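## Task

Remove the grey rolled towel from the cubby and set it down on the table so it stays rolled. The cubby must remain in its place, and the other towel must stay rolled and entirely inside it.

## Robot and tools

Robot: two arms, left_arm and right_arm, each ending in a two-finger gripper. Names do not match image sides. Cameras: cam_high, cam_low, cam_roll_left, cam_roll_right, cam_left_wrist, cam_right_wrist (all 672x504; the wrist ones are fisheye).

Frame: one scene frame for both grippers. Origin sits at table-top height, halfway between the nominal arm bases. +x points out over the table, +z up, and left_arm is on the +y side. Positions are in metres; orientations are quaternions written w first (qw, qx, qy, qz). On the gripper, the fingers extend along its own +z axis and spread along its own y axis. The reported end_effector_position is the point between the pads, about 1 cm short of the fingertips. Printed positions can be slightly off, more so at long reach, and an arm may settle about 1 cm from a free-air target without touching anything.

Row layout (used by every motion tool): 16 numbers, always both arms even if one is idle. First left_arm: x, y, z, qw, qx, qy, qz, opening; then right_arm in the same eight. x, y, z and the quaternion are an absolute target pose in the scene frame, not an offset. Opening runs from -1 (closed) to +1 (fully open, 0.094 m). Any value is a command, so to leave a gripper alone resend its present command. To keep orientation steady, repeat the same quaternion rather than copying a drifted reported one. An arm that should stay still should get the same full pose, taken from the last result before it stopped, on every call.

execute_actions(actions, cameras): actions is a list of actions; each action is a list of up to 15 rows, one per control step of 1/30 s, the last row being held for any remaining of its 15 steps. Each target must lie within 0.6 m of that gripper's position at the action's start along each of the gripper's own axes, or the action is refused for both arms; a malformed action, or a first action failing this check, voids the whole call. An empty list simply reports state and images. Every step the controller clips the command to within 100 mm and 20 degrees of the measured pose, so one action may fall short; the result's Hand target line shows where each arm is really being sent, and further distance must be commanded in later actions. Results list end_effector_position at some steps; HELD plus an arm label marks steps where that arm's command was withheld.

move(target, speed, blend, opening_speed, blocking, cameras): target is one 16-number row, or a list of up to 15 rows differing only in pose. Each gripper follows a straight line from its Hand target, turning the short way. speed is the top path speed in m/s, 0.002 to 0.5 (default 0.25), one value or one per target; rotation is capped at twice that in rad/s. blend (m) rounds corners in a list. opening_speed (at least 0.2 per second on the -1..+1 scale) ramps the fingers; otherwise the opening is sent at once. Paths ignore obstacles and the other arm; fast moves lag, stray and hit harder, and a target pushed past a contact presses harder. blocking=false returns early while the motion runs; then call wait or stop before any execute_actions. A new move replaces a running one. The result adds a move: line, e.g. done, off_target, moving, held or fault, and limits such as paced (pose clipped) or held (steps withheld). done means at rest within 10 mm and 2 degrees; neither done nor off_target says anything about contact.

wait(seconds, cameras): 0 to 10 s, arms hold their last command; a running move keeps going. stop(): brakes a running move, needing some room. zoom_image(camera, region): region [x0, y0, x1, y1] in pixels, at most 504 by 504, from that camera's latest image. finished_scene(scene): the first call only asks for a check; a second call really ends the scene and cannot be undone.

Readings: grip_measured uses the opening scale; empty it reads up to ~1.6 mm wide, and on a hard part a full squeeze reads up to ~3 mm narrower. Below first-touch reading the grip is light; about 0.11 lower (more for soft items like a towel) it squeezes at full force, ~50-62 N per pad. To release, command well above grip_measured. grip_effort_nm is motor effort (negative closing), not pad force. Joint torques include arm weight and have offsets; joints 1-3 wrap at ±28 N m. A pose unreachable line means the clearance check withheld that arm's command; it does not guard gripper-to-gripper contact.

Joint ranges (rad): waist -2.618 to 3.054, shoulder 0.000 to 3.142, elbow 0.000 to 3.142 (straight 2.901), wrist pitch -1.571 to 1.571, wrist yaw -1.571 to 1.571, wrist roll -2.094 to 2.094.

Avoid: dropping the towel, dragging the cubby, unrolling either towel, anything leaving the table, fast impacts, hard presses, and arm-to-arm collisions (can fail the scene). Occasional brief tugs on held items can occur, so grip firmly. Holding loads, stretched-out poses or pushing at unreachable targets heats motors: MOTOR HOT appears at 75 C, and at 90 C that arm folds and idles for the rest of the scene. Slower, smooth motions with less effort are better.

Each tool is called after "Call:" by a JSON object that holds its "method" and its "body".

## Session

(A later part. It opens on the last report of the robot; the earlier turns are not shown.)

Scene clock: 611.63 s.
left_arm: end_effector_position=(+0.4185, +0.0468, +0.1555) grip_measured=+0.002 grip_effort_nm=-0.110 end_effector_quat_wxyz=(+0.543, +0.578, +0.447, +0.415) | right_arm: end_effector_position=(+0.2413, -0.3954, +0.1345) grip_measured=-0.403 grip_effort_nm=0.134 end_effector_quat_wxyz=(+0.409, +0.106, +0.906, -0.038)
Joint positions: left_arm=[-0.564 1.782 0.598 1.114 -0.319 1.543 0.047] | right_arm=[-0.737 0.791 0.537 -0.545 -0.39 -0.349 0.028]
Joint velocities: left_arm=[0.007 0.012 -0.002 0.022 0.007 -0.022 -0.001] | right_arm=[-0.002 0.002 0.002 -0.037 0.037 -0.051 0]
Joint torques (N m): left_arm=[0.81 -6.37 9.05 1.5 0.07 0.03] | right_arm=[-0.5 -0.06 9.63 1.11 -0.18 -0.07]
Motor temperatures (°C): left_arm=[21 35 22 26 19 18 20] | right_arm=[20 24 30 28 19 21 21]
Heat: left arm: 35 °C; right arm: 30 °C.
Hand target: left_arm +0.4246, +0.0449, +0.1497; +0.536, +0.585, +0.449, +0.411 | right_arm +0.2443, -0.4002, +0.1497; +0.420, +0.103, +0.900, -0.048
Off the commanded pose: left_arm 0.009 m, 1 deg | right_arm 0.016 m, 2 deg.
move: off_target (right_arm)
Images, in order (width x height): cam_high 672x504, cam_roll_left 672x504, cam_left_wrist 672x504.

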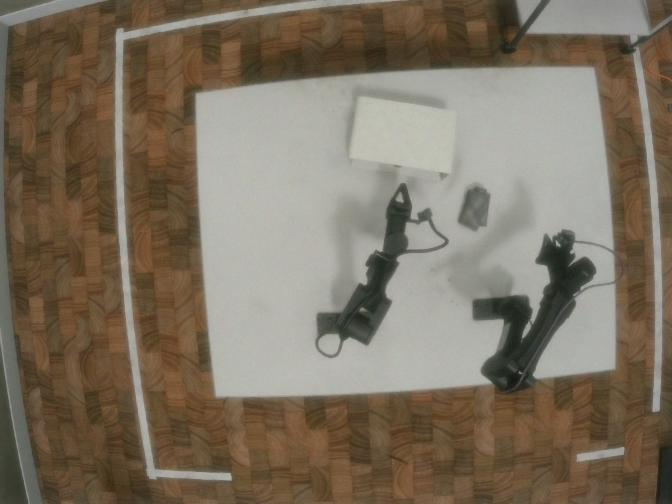

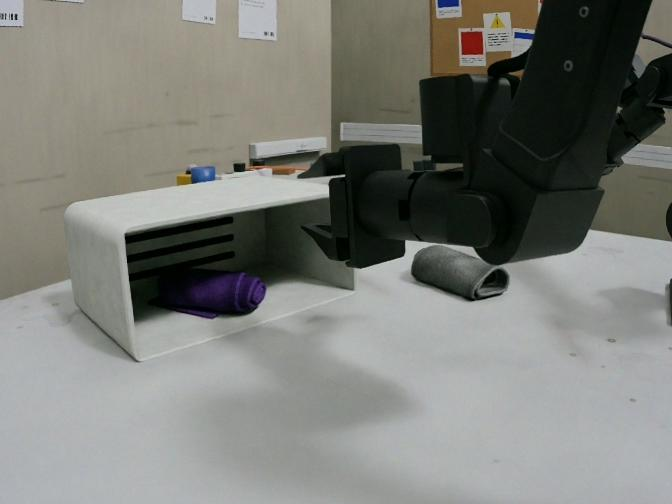

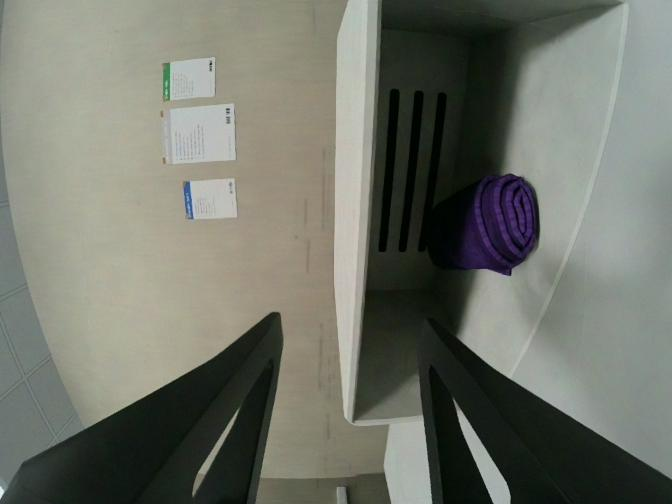

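Call:
{"method": "move", "body": {"target": [[0.455,0.037,0.143,0.5360,0.5849,0.4489,0.4113,0.0,0.244,-0.40,0.15,0.4199,0.1026,0.9005,-0.0478,-0.4]], "speed": 0.04, "cameras": ["cam_high","cam_roll_left","cam_left_wrist"]}}

Scene clock: 613.30 s.
left_arm: end_effector_position=(+0.4479, +0.0385, +0.1499) grip_measured=+0.002 grip_effort_nm=-0.115 end_effector_quat_wxyz=(+0.543, +0.577, +0.448, +0.415) | right_arm: end_effector_position=(+0.2413, -0.3954, +0.1345) grip_measured=-0.403 grip_effort_nm=0.134 end_effector_quat_wxyz=(+0.409, +0.106, +0.906, -0.038)
Joint positions: left_arm=[-0.536 1.89 0.715 1.106 -0.291 1.543 0.047] | right_arm=[-0.737 0.791 0.537 -0.545 -0.39 -0.349 0.028]
Joint velocities: left_arm=[0.007 0.002 -0.007 -0.022 0.037 -0.007 0] | right_arm=[0.007 -0.002 0.012 -0.081 -0.095 0.022 0]
Joint torques (N m): left_arm=[0.61 -7.38 9.25 1.53 0.09 0.05] | right_arm=[-0.5 -0.08 9.63 1.12 -0.19 -0.06]
Motor temperatures (°C): left_arm=[21 35 22 26 19 18 20] | right_arm=[20 24 31 28 19 21 21]
Heat: left arm: 35 °C; right arm: 31 °C.
Hand target: left_arm +0.4545, +0.0371, +0.1430; +0.536, +0.585, +0.449, +0.411 | right_arm +0.2443, -0.4001, +0.1497; +0.420, +0.103, +0.900, -0.048
Off the commanded pose: left_arm 0.010 m, 1 deg | right_arm 0.016 m, 2 deg.
move: off_target (right_arm)
Images, in order (width x height): cam_high 672x504, cam_roll_left 672x504, cam_left_wrist 672x504.

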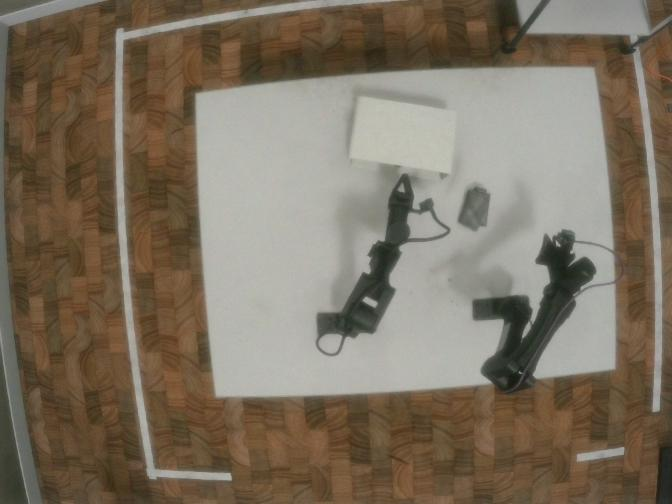

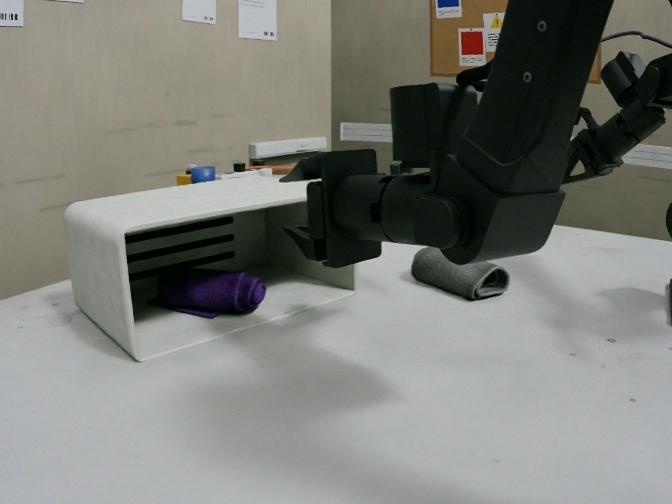

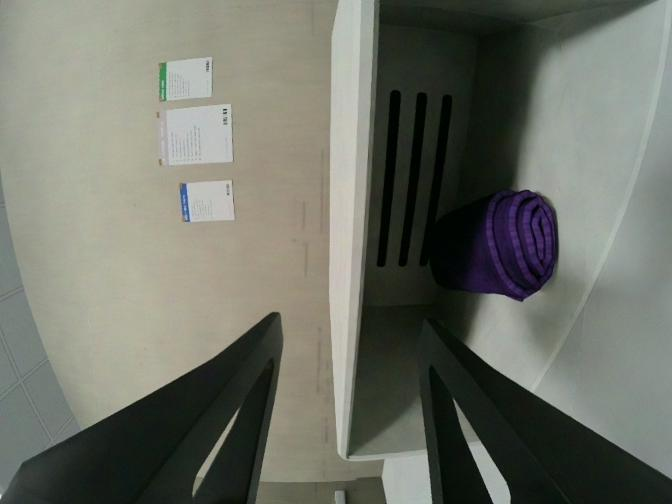

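Call:
{"method": "move", "body": {"target": [[0.475,0.032,0.140,0.5360,0.5849,0.4489,0.4113,0.0,0.244,-0.40,0.15,0.4199,0.1026,0.9005,-0.0478,-0.4]], "speed": 0.03, "cameras": ["cam_high","cam_roll_left","cam_left_wrist"]}}

Scene clock: 614.77 s.
left_arm: end_effector_position=(+0.4677, +0.0331, +0.1481) grip_measured=+0.002 grip_effort_nm=-0.115 end_effector_quat_wxyz=(+0.544, +0.576, +0.448, +0.414) | right_arm: end_effector_position=(+0.2413, -0.3954, +0.1344) grip_measured=-0.403 grip_effort_nm=0.134 end_effector_quat_wxyz=(+0.409, +0.106, +0.906, -0.038)
Joint positions: left_arm=[-0.519 1.951 0.799 1.086 -0.273 1.543 0.047] | right_arm=[-0.737 0.791 0.537 -0.546 -0.39 -0.349 0.028]
Joint velocities: left_arm=[0.017 0.002 0.002 -0.022 -0.022 0.037 -0.001] | right_arm=[0.002 -0.007 -0.002 0.007 -0.051 -0.022 -0.001]
Joint torques (N m): left_arm=[0.98 -7.98 9.4 1.57 0.09 0.06] | right_arm=[-0.51 -0.06 9.65 1.12 -0.18 -0.07]
Motor temperatures (°C): left_arm=[21 35 22 26 19 18 20] | right_arm=[20 24 31 28 19 21 21]
Heat: left arm: 35 °C; right arm: 31 °C.
Hand target: left_arm +0.4744, +0.0321, +0.1399; +0.536, +0.585, +0.449, +0.411 | right_arm +0.2442, -0.4001, +0.1496; +0.420, +0.103, +0.900, -0.048
Off the commanded pose: left_arm 0.011 m, 1 deg | right_arm 0.016 m, 2 deg.
move: off_target (left_arm, right_arm)
Images, in order (width x height): cam_high 672x504, cam_roll_left 672x504, cam_left_wrist 672x504.

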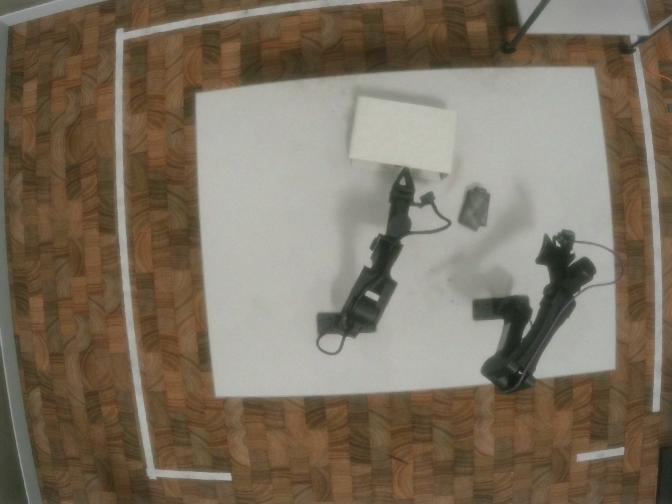

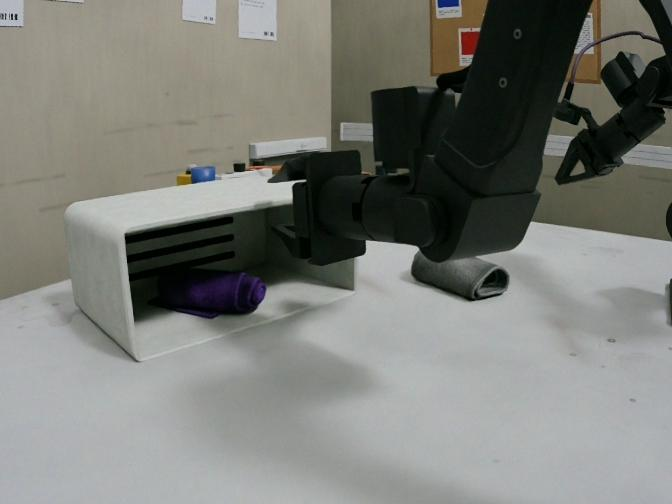

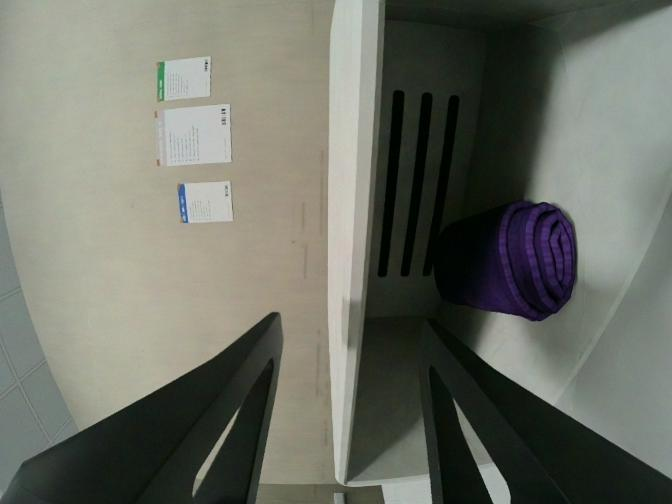

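Call:
{"method": "zoom_image", "body": {"camera": "cam_high", "region": [340, 120, 480, 225]}}

Scaled by 3.600 from the camera's 672x504 image, which has a finer 960x720 frame.

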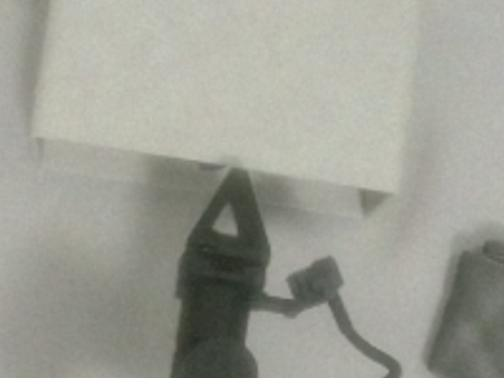

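Call:
{"method": "move", "body": {"target": [[0.496,0.026,0.137,0.5360,0.5849,0.4489,0.4113,0.0,0.244,-0.40,0.15,0.4199,0.1026,0.9005,-0.0478,-0.4]], "speed": 0.03, "cameras": ["cam_high","cam_roll_left","cam_left_wrist"]}}

Call:
{"method": "zoom_image", "body": {"camera": "cam_high", "region": [340, 120, 480, 225]}}

Scene clock: 617.07 s.
left_arm: end_effector_position=(+0.4885, +0.0268, +0.1461) grip_measured=+0.002 grip_effort_nm=-0.115 end_effector_quat_wxyz=(+0.545, +0.575, +0.448, +0.414) | right_arm: end_effector_position=(+0.2413, -0.3954, +0.1344) grip_measured=-0.403 grip_effort_nm=0.134 end_effector_quat_wxyz=(+0.409, +0.106, +0.906, -0.038)
Joint positions: left_arm=[-0.504 2.015 0.891 1.059 -0.259 1.543 0.047] | right_arm=[-0.737 0.791 0.537 -0.546 -0.39 -0.349 0.028]
Joint velocities: left_arm=[-0.007 -0.002 -0.002 -0.125 -0.022 0.022 -0.001] | right_arm=[-0.007 -0.017 0.002 -0.007 -0.066 0.007 0]
Joint torques (N m): left_arm=[0.92 -8.64 9.61 1.52 0.08 0.07] | right_arm=[-0.53 -0.06 9.63 1.12 -0.18 -0.07]
Motor temperatures (°C): left_arm=[21 35 22 27 19 18 20] | right_arm=[20 24 31 28 19 21 21]
Heat: left arm: 35 °C; right arm: 31 °C.
Hand target: left_arm +0.4953, +0.0261, +0.1368; +0.536, +0.585, +0.449, +0.411 | right_arm +0.2443, -0.4001, +0.1497; +0.420, +0.103, +0.900, -0.048
Off the commanded pose: left_arm 0.012 m, 2 deg | right_arm 0.016 m, 2 deg.
move: off_target (left_arm, right_arm)
Images, in order (width x height): cam_high 672x504, cam_roll_left 672x504, cam_left_wrist 672x504.

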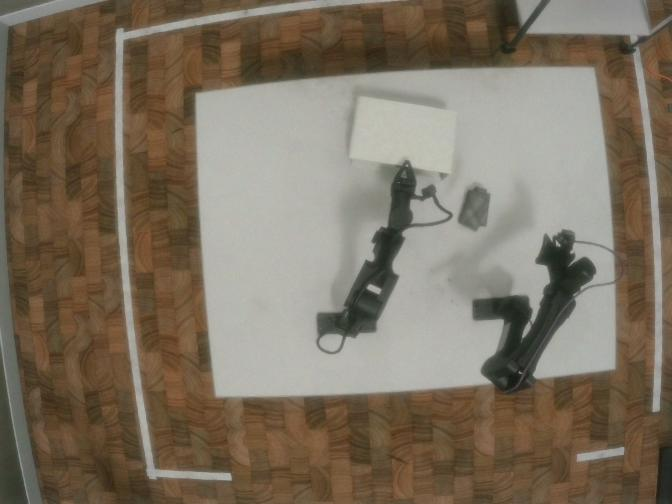

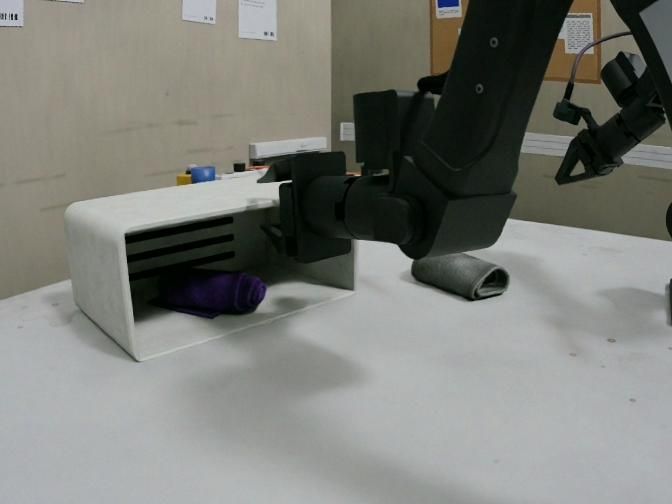

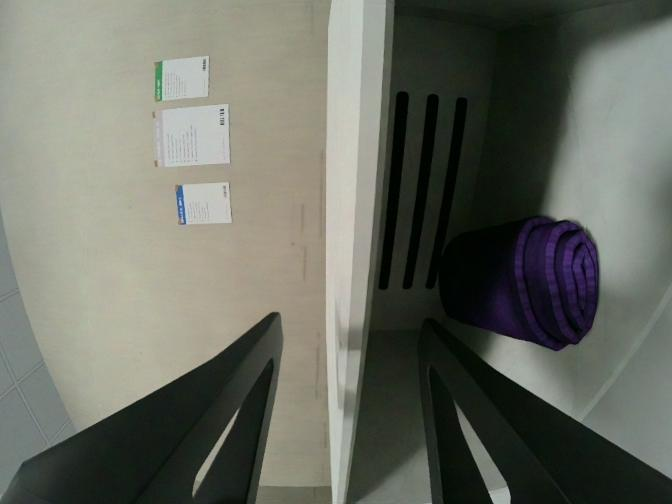

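Scaled by 3.600 from the camera's 672x504 image, which has a finer 960x720 frame.

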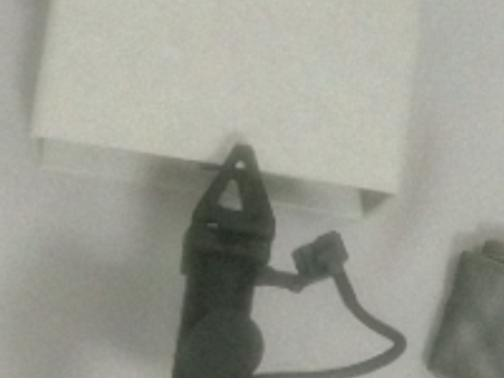

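Call:
{"method": "move", "body": {"target": [[0.496,0.026,0.137,0.5360,0.5849,0.4489,0.4113,-0.95,0.244,-0.40,0.15,0.4199,0.1026,0.9005,-0.0478,-0.4]], "opening_speed": 0.6, "cameras": ["cam_high","cam_roll_left","cam_left_wrist"]}}

Scene clock: 619.33 s.
left_arm: end_effector_position=(+0.4885, +0.0268, +0.1459) grip_measured=-0.848 grip_effort_nm=-1.009 end_effector_quat_wxyz=(+0.545, +0.576, +0.447, +0.414) | right_arm: end_effector_position=(+0.2413, -0.3954, +0.1344) grip_measured=-0.403 grip_effort_nm=0.139 end_effector_quat_wxyz=(+0.409, +0.106, +0.906, -0.038)
Joint positions: left_arm=[-0.504 2.015 0.891 1.058 -0.258 1.543 0.007] | right_arm=[-0.737 0.791 0.537 -0.546 -0.39 -0.349 0.028]
Joint velocities: left_arm=[-0.012 -0.007 -0.022 -0.066 0.007 -0.095 -0.001] | right_arm=[-0.022 -0.002 0.002 0.051 0.037 0.037 0]
Joint torques (N m): left_arm=[0.94 -8.66 9.62 1.54 0.09 0.07] | right_arm=[-0.49 -0.05 9.66 1.12 -0.18 -0.07]
Motor temperatures (°C): left_arm=[21 34 22 27 19 18 20] | right_arm=[20 24 31 28 19 21 21]
Heat: left arm: 34 °C; right arm: 31 °C.
Hand target: left_arm +0.4954, +0.0263, +0.1370; +0.536, +0.585, +0.449, +0.411 | right_arm +0.2443, -0.4001, +0.1497; +0.420, +0.103, +0.900, -0.048
Off the commanded pose: left_arm 0.012 m, 1 deg | right_arm 0.016 m, 2 deg.
move: off_target (left_arm, right_arm)
Images, in order (width x height): cam_high 672x504, cam_roll_left 672x504, cam_left_wrist 672x504.

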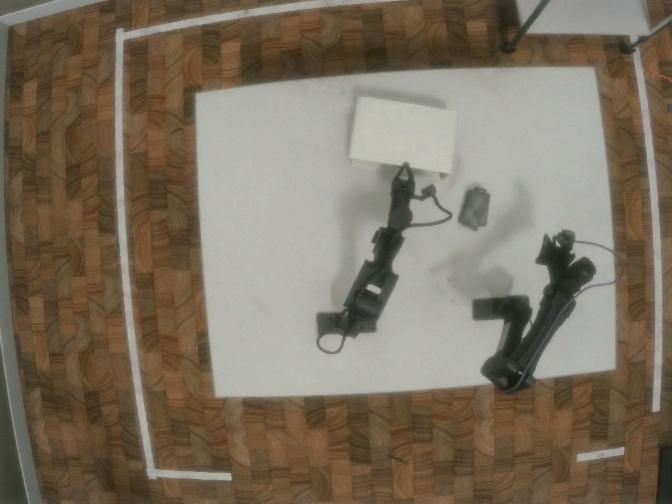

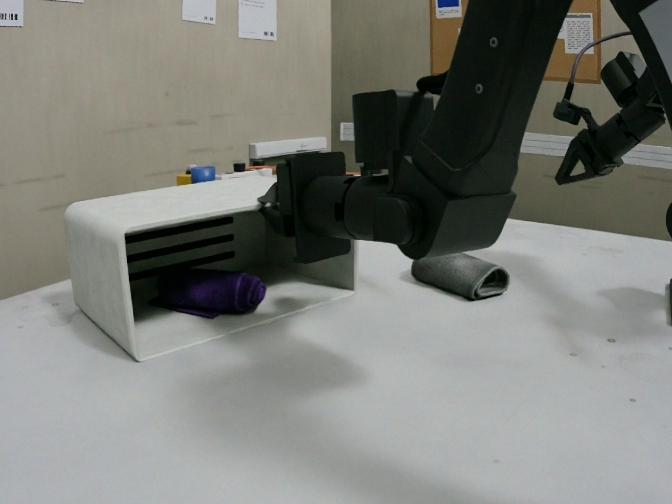

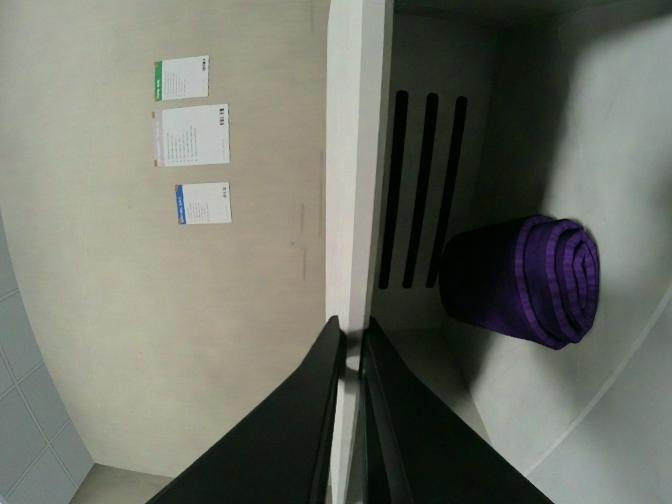

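Call:
{"method": "move", "body": {"target": [0.474,0.029,0.137,0.5360,0.5849,0.4489,0.4113,-0.95,0.244,-0.40,0.15,0.4199,0.1026,0.9005,-0.0478,-0.4], "speed": 0.04, "cameras": ["cam_high"]}}

Call:
{"method": "zoom_image", "body": {"camera": "cam_high", "region": [320, 70, 560, 250]}}

Scene clock: 621.67 s.
left_arm: end_effector_position=(+0.4831, +0.0291, +0.1448) grip_measured=-0.849 grip_effort_nm=-1.038 end_effector_quat_wxyz=(+0.550, +0.571, +0.445, +0.416) | right_arm: end_effector_position=(+0.2413, -0.3954, +0.1344) grip_measured=-0.403 grip_effort_nm=0.134 end_effector_quat_wxyz=(+0.409, +0.106, +0.906, -0.038)
Joint positions: left_arm=[-0.506 2.015 0.861 1.103 -0.26 1.544 0.007] | right_arm=[-0.737 0.791 0.537 -0.546 -0.39 -0.349 0.028]
Joint velocities: left_arm=[0.017 0.007 -0.012 -0.007 -0.11 0.007 0] | right_arm=[0.002 0.002 -0.007 -0.081 -0.022 -0.037 0]
Joint torques (N m): left_arm=[-1.13 -13.05 4 1.47 -0.15 0.05] | right_arm=[-0.5 -0.05 9.63 1.12 -0.18 -0.07]
Motor temperatures (°C): left_arm=[21 34 22 27 19 18 20] | right_arm=[20 24 31 28 19 21 21]
Heat: left arm: 34 °C; right arm: 31 °C.
Hand target: left_arm +0.4743, +0.0291, +0.1369; +0.536, +0.585, +0.449, +0.411 | right_arm +0.2443, -0.4001, +0.1497; +0.420, +0.103, +0.900, -0.048
Off the commanded pose: left_arm 0.012 m, 2 deg | right_arm 0.016 m, 2 deg.
move: off_target (left_arm, right_arm)
Images, in order (width x height): cam_high 672x504.

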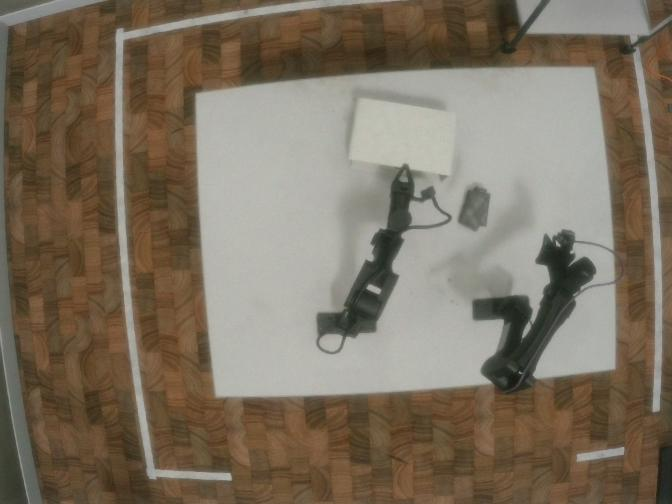

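Scaled by 2.100 from the camera's 672x504 image, which has a finer 960x720 frame.

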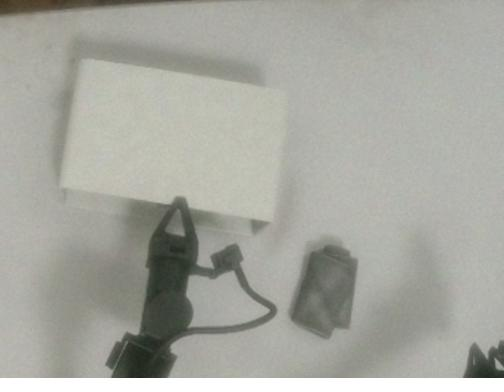

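Call:
{"method": "move", "body": {"target": [0.458,0.030,0.137,0.5360,0.5849,0.4489,0.4113,-0.95,0.244,-0.40,0.15,0.4199,0.1026,0.9005,-0.0478,-0.4], "speed": 0.04, "cameras": ["cam_high"]}}

Call:
{"method": "zoom_image", "body": {"camera": "cam_high", "region": [320, 70, 560, 250]}}

Scene clock: 623.07 s.
left_arm: end_effector_position=(+0.4671, +0.0305, +0.1445) grip_measured=-0.849 grip_effort_nm=-1.043 end_effector_quat_wxyz=(+0.548, +0.572, +0.446, +0.417) | right_arm: end_effector_position=(+0.2413, -0.3954, +0.1344) grip_measured=-0.403 grip_effort_nm=0.134 end_effector_quat_wxyz=(+0.409, +0.106, +0.906, -0.038)
Joint positions: left_arm=[-0.527 1.977 0.797 1.126 -0.283 1.544 0.007] | right_arm=[-0.737 0.791 0.537 -0.546 -0.39 -0.349 0.028]
Joint velocities: left_arm=[-0.007 0.012 -0.012 -0.007 0.022 -0.007 0] | right_arm=[-0.002 0.002 -0.012 0.037 0.022 -0.081 -0.001]
Joint torques (N m): left_arm=[-1.2 -12.42 3.99 1.47 -0.12 0.03] | right_arm=[-0.5 -0.08 9.65 1.12 -0.19 -0.06]
Motor temperatures (°C): left_arm=[21 34 22 27 19 18 20] | right_arm=[20 24 31 28 19 21 21]
Heat: left arm: 34 °C; right arm: 31 °C.
Hand target: left_arm +0.4583, +0.0301, +0.1370; +0.536, +0.585, +0.449, +0.411 | right_arm +0.2443, -0.4001, +0.1497; +0.420, +0.103, +0.900, -0.048
Off the commanded pose: left_arm 0.012 m, 2 deg | right_arm 0.016 m, 2 deg.
move: off_target (left_arm, right_arm)
Images, in order (width x height): cam_high 672x504.

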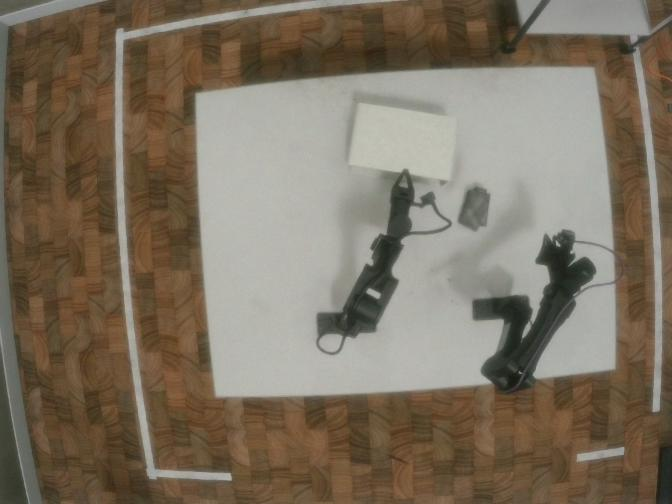

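Scaled by 2.100 from the camera's 672x504 image, which has a finer 960x720 frame.

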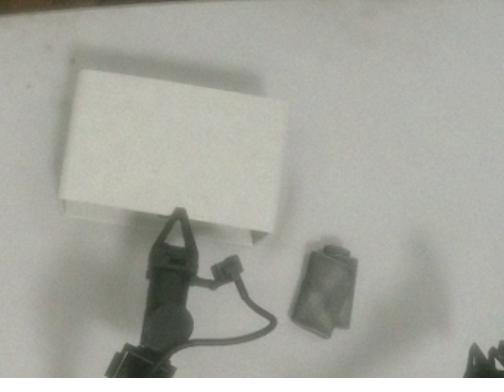

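Call:
{"method": "move", "body": {"target": [0.4553,0.030,0.137,0.5360,0.5849,0.4489,0.4113,-0.95,0.244,-0.40,0.15,0.4199,0.1026,0.9005,-0.0478,-0.4], "speed": 0.04, "cameras": ["cam_high"]}}

Call:
{"method": "move", "body": {"target": [0.4553,0.030,0.137,0.5360,0.5849,0.4489,0.4113,0.0,0.244,-0.40,0.15,0.4199,0.1026,0.9005,-0.0478,-0.4], "speed": 0.04, "opening_speed": 0.6, "cameras": ["cam_high", "cam_left_wrist"]}}

Call:
{"method": "zoom_image", "body": {"camera": "cam_high", "region": [320, 70, 560, 250]}}

Scene clock: 624.70 s.
left_arm: end_effector_position=(+0.4645, +0.0306, +0.1447) grip_measured=-0.849 grip_effort_nm=-1.038 end_effector_quat_wxyz=(+0.548, +0.572, +0.446, +0.417) | right_arm: end_effector_position=(+0.2413, -0.3954, +0.1344) grip_measured=-0.403 grip_effort_nm=0.129 end_effector_quat_wxyz=(+0.409, +0.106, +0.906, -0.038)
Joint positions: left_arm=[-0.531 1.971 0.787 1.131 -0.288 1.544 0.007] | right_arm=[-0.737 0.791 0.537 -0.546 -0.39 -0.349 0.028]
Joint velocities: left_arm=[0.002 0.022 -0.007 -0.037 -0.007 0.007 0.001] | right_arm=[-0.007 -0.017 0.002 0.022 0.051 0.022 -0.001]
Joint torques (N m): left_arm=[-1.24 -12.37 3.96 1.47 -0.12 0.02] | right_arm=[-0.51 -0.08 9.63 1.12 -0.18 -0.06]
Motor temperatures (°C): left_arm=[21 34 22 27 19 18 20] | right_arm=[20 24 31 28 19 21 21]
Heat: left arm: 34 °C; right arm: 31 °C.
Hand target: left_arm +0.4556, +0.0301, +0.1372; +0.536, +0.584, +0.449, +0.411 | right_arm +0.2443, -0.4001, +0.1497; +0.420, +0.103, +0.900, -0.048
Off the commanded pose: left_arm 0.012 m, 2 deg | right_arm 0.016 m, 2 deg.
move: off_target (left_arm, right_arm)
Images, in order (width x height): cam_high 672x504.

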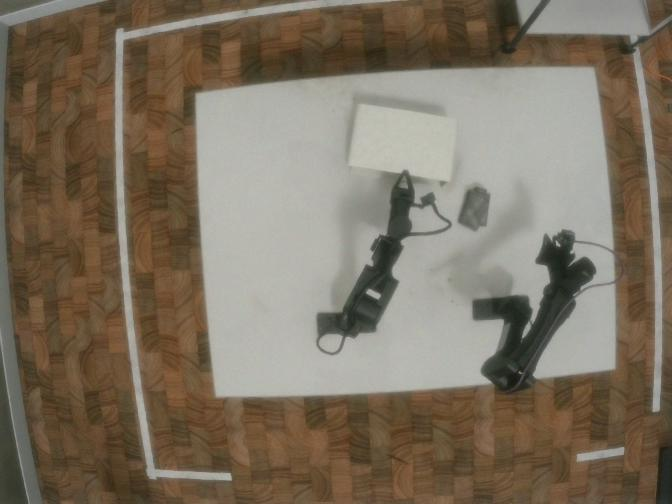

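Scene clock: 626.50 s.
left_arm: end_effector_position=(+0.4618, +0.0297, +0.1395) grip_measured=-0.002 grip_effort_nm=0.100 end_effector_quat_wxyz=(+0.543, +0.578, +0.447, +0.414) | right_arm: end_effector_position=(+0.2412, -0.3955, +0.1344) grip_measured=-0.403 grip_effort_nm=0.134 end_effector_quat_wxyz=(+0.409, +0.106, +0.906, -0.038)
Joint positions: left_arm=[-0.535 1.971 0.778 1.124 -0.289 1.544 0.047] | right_arm=[-0.737 0.791 0.537 -0.546 -0.39 -0.349 0.028]
Joint velocities: left_arm=[-0.002 -0.002 0.007 -0.022 0.037 -0.037 0] | right_arm=[0.002 0.002 0.002 -0.022 0.022 0.022 0]
Joint torques (N m): left_arm=[-0.83 -12.33 4.66 1.54 -0.12 0.02] | right_arm=[-0.51 -0.08 9.65 1.12 -0.18 -0.07]
Motor temperatures (°C): left_arm=[21 34 22 27 19 18 20] | right_arm=[20 24 31 28 19 21 21]
Heat: left arm: 34 °C; right arm: 31 °C.
Hand target: left_arm +0.4555, +0.0300, +0.1368; +0.536, +0.585, +0.449, +0.411 | right_arm +0.2442, -0.4002, +0.1496; +0.420, +0.103, +0.900, -0.048
Off the commanded pose: left_arm 0.007 m, 1 deg | right_arm 0.016 m, 2 deg.
move: off_target (right_arm)
Images, in order (width x height): cam_high 672x504, cam_left_wrist 672x504.

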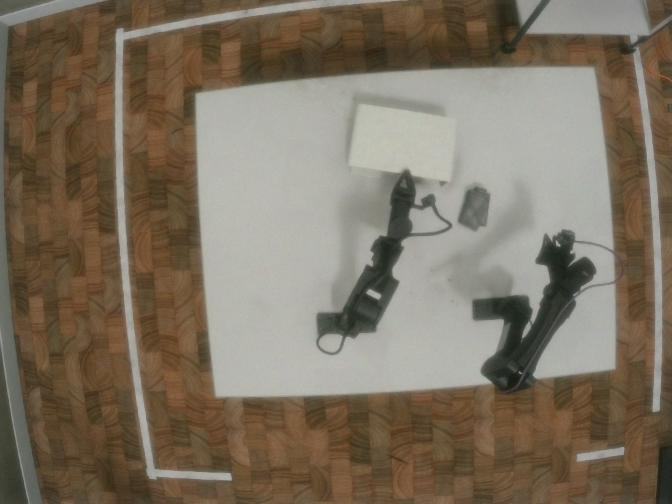

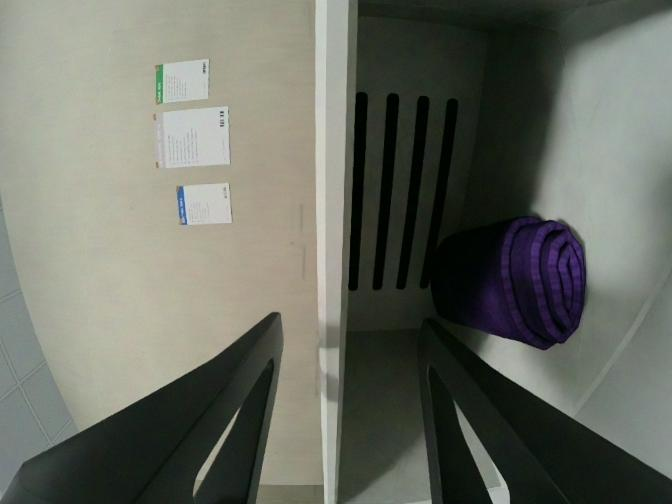

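Scaled by 2.100 from the camera's 672x504 image, which has a finer 960x720 frame.

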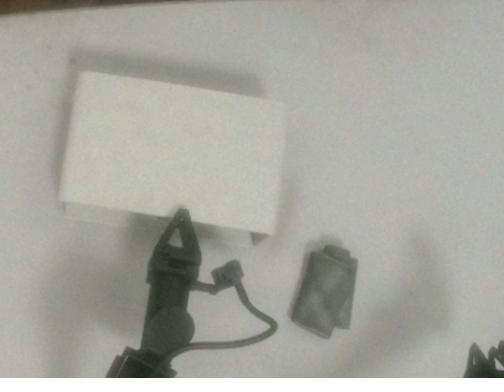

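Call:
{"method": "move", "body": {"target": [0.39,0.047,0.137,0.5360,0.5849,0.4489,0.4113,0.0,0.244,-0.40,0.15,0.4199,0.1026,0.9005,-0.0478,-0.4], "speed": 0.1, "cameras": []}}

Call:
{"method": "move", "body": {"target": [0.31,0.11,0.17,0.0962,0.6698,0.7310,-0.0882,0.05,0.244,-0.40,0.15,0.4199,0.1026,0.9005,-0.0478,-0.4], "cameras": ["cam_high","cam_roll_left","cam_low"]}}

Call:
{"method": "zoom_image", "body": {"camera": "cam_high", "region": [320, 70, 560, 250]}}

Scene clock: 628.33 s.
left_arm: end_effector_position=(+0.3954, +0.0457, +0.1315) grip_measured=-0.002 grip_effort_nm=0.100 end_effector_quat_wxyz=(+0.531, +0.592, +0.447, +0.410) | right_arm: end_effector_position=(+0.2412, -0.3955, +0.1344) grip_measured=-0.403 grip_effort_nm=0.129 end_effector_quat_wxyz=(+0.409, +0.106, +0.906, -0.038)
Joint positions: left_arm=[-0.609 1.799 0.509 1.183 -0.358 1.544 0.047] | right_arm=[-0.737 0.791 0.537 -0.546 -0.39 -0.349 0.028]
Joint velocities: left_arm=[0.012 0.007 -0.017 -0.051 0.022 0.051 0] | right_arm=[0.007 -0.012 -0.027 0.051 0.007 0.037 -0.001]
Joint torques (N m): left_arm=[-0.76 -10.18 4.23 1.91 -0.18 -0.06] | right_arm=[-0.5 -0.05 9.65 1.12 -0.19 -0.07]
Motor temperatures (°C): left_arm=[21 34 22 27 19 18 20] | right_arm=[20 24 31 28 19 21 21]
Heat: left arm: 34 °C; right arm: 31 °C.
Hand target: left_arm +0.3903, +0.0474, +0.1369; +0.536, +0.585, +0.449, +0.411 | right_arm +0.2443, -0.4001, +0.1497; +0.420, +0.103, +0.900, -0.048
Off the commanded pose: left_arm 0.008 m, 1 deg | right_arm 0.016 m, 2 deg.
move: off_target (right_arm)
No camera images: "cameras" was empty.

Scene clock: 632.17 s.
left_arm: end_effector_position=(+0.3103, +0.1118, +0.1671) grip_measured=+0.048 grip_effort_nm=0.095 end_effector_quat_wxyz=(+0.101, +0.663, +0.737, -0.083) | right_arm: end_effector_position=(+0.2412, -0.3955, +0.1344) grip_measured=-0.403 grip_effort_nm=0.134 end_effector_quat_wxyz=(+0.409, +0.106, +0.906, -0.038)
Joint positions: left_arm=[-0.291 1.718 1.594 -1.329 0.235 1.145 0.049] | right_arm=[-0.737 0.791 0.537 -0.546 -0.39 -0.35 0.028]
Joint velocities: left_arm=[-0.007 -0.007 -0.002 -0.022 0.007 -0.022 0] | right_arm=[-0.022 -0.002 0.007 0.051 -0.007 -0.022 0.001]
Joint torques (N m): left_arm=[0.64 -6.71 10.63 -0.02 0.32 0.16] | right_arm=[-0.51 -0.08 9.63 1.12 -0.19 -0.07]
Motor temperatures (°C): left_arm=[21 34 22 27 19 18 20] | right_arm=[20 24 31 28 19 21 21]
Heat: left arm: 34 °C; right arm: 31 °C.
Hand target: left_arm +0.3126, +0.1099, +0.1690; +0.101, +0.664, +0.735, -0.093 | right_arm +0.2443, -0.4001, +0.1497; +0.420, +0.103, +0.900, -0.048
Off the commanded pose: left_arm 0.003 m, 1 deg | right_arm 0.016 m, 2 deg.
move: off_target (right_arm)
Images, in order (width x height): cam_high 672x504, cam_low 672x504, cam_roll_left 672x504.

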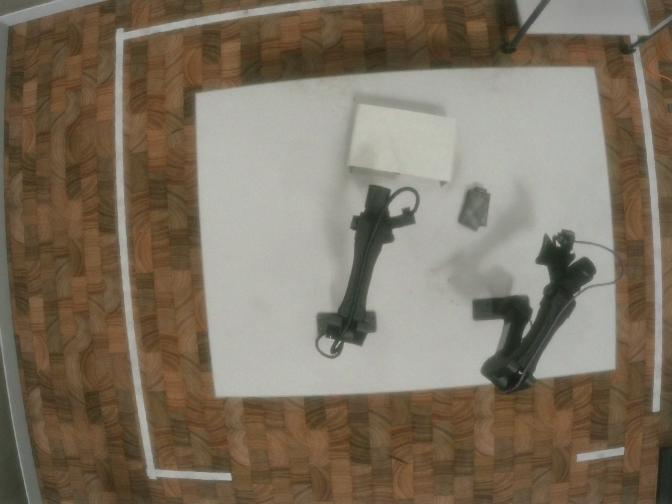

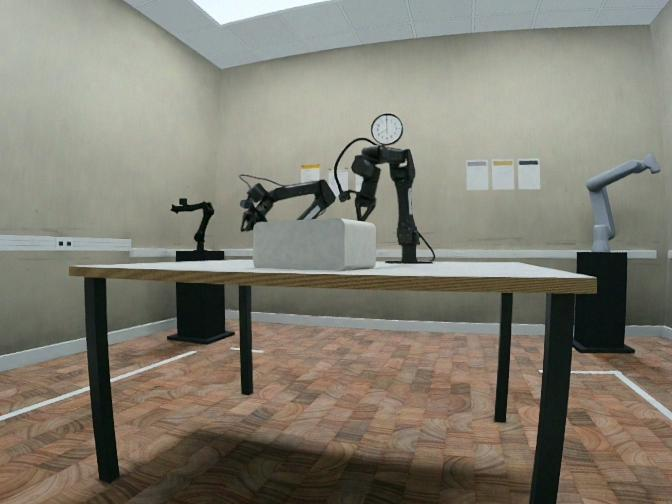

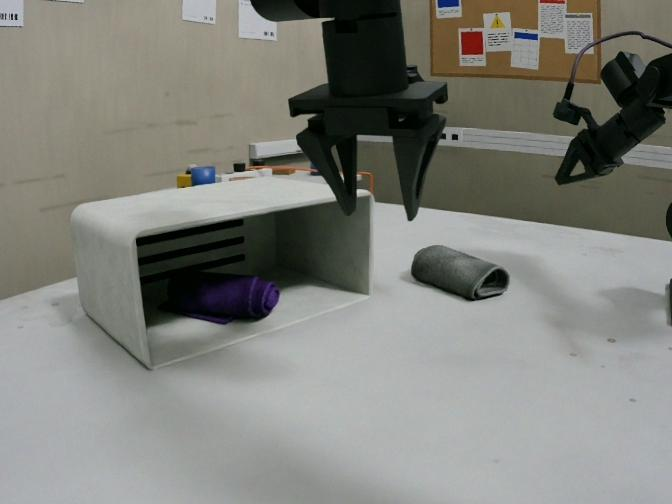

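Scaled by 2.100 from the camera's 672x504 image, which has a finer 960x720 frame.

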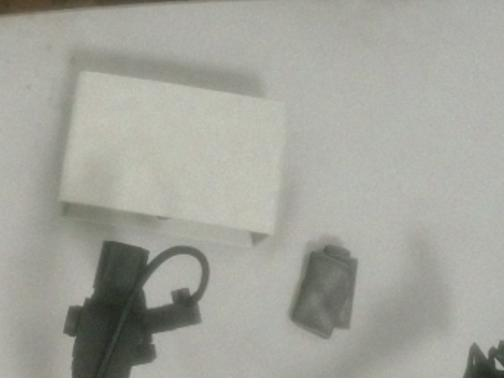

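Everything looks right.

Call:
{"method": "finished_scene", "body": {"scene": 1}}

This call ended nothing. Check each condition of the task against the scene as it is now, look again where you are not sure, and mend what is not met. Then call finished_scene again.

Call:
{"method": "finished_scene", "body": {"scene": 1}}

The scene is finished: the task was done.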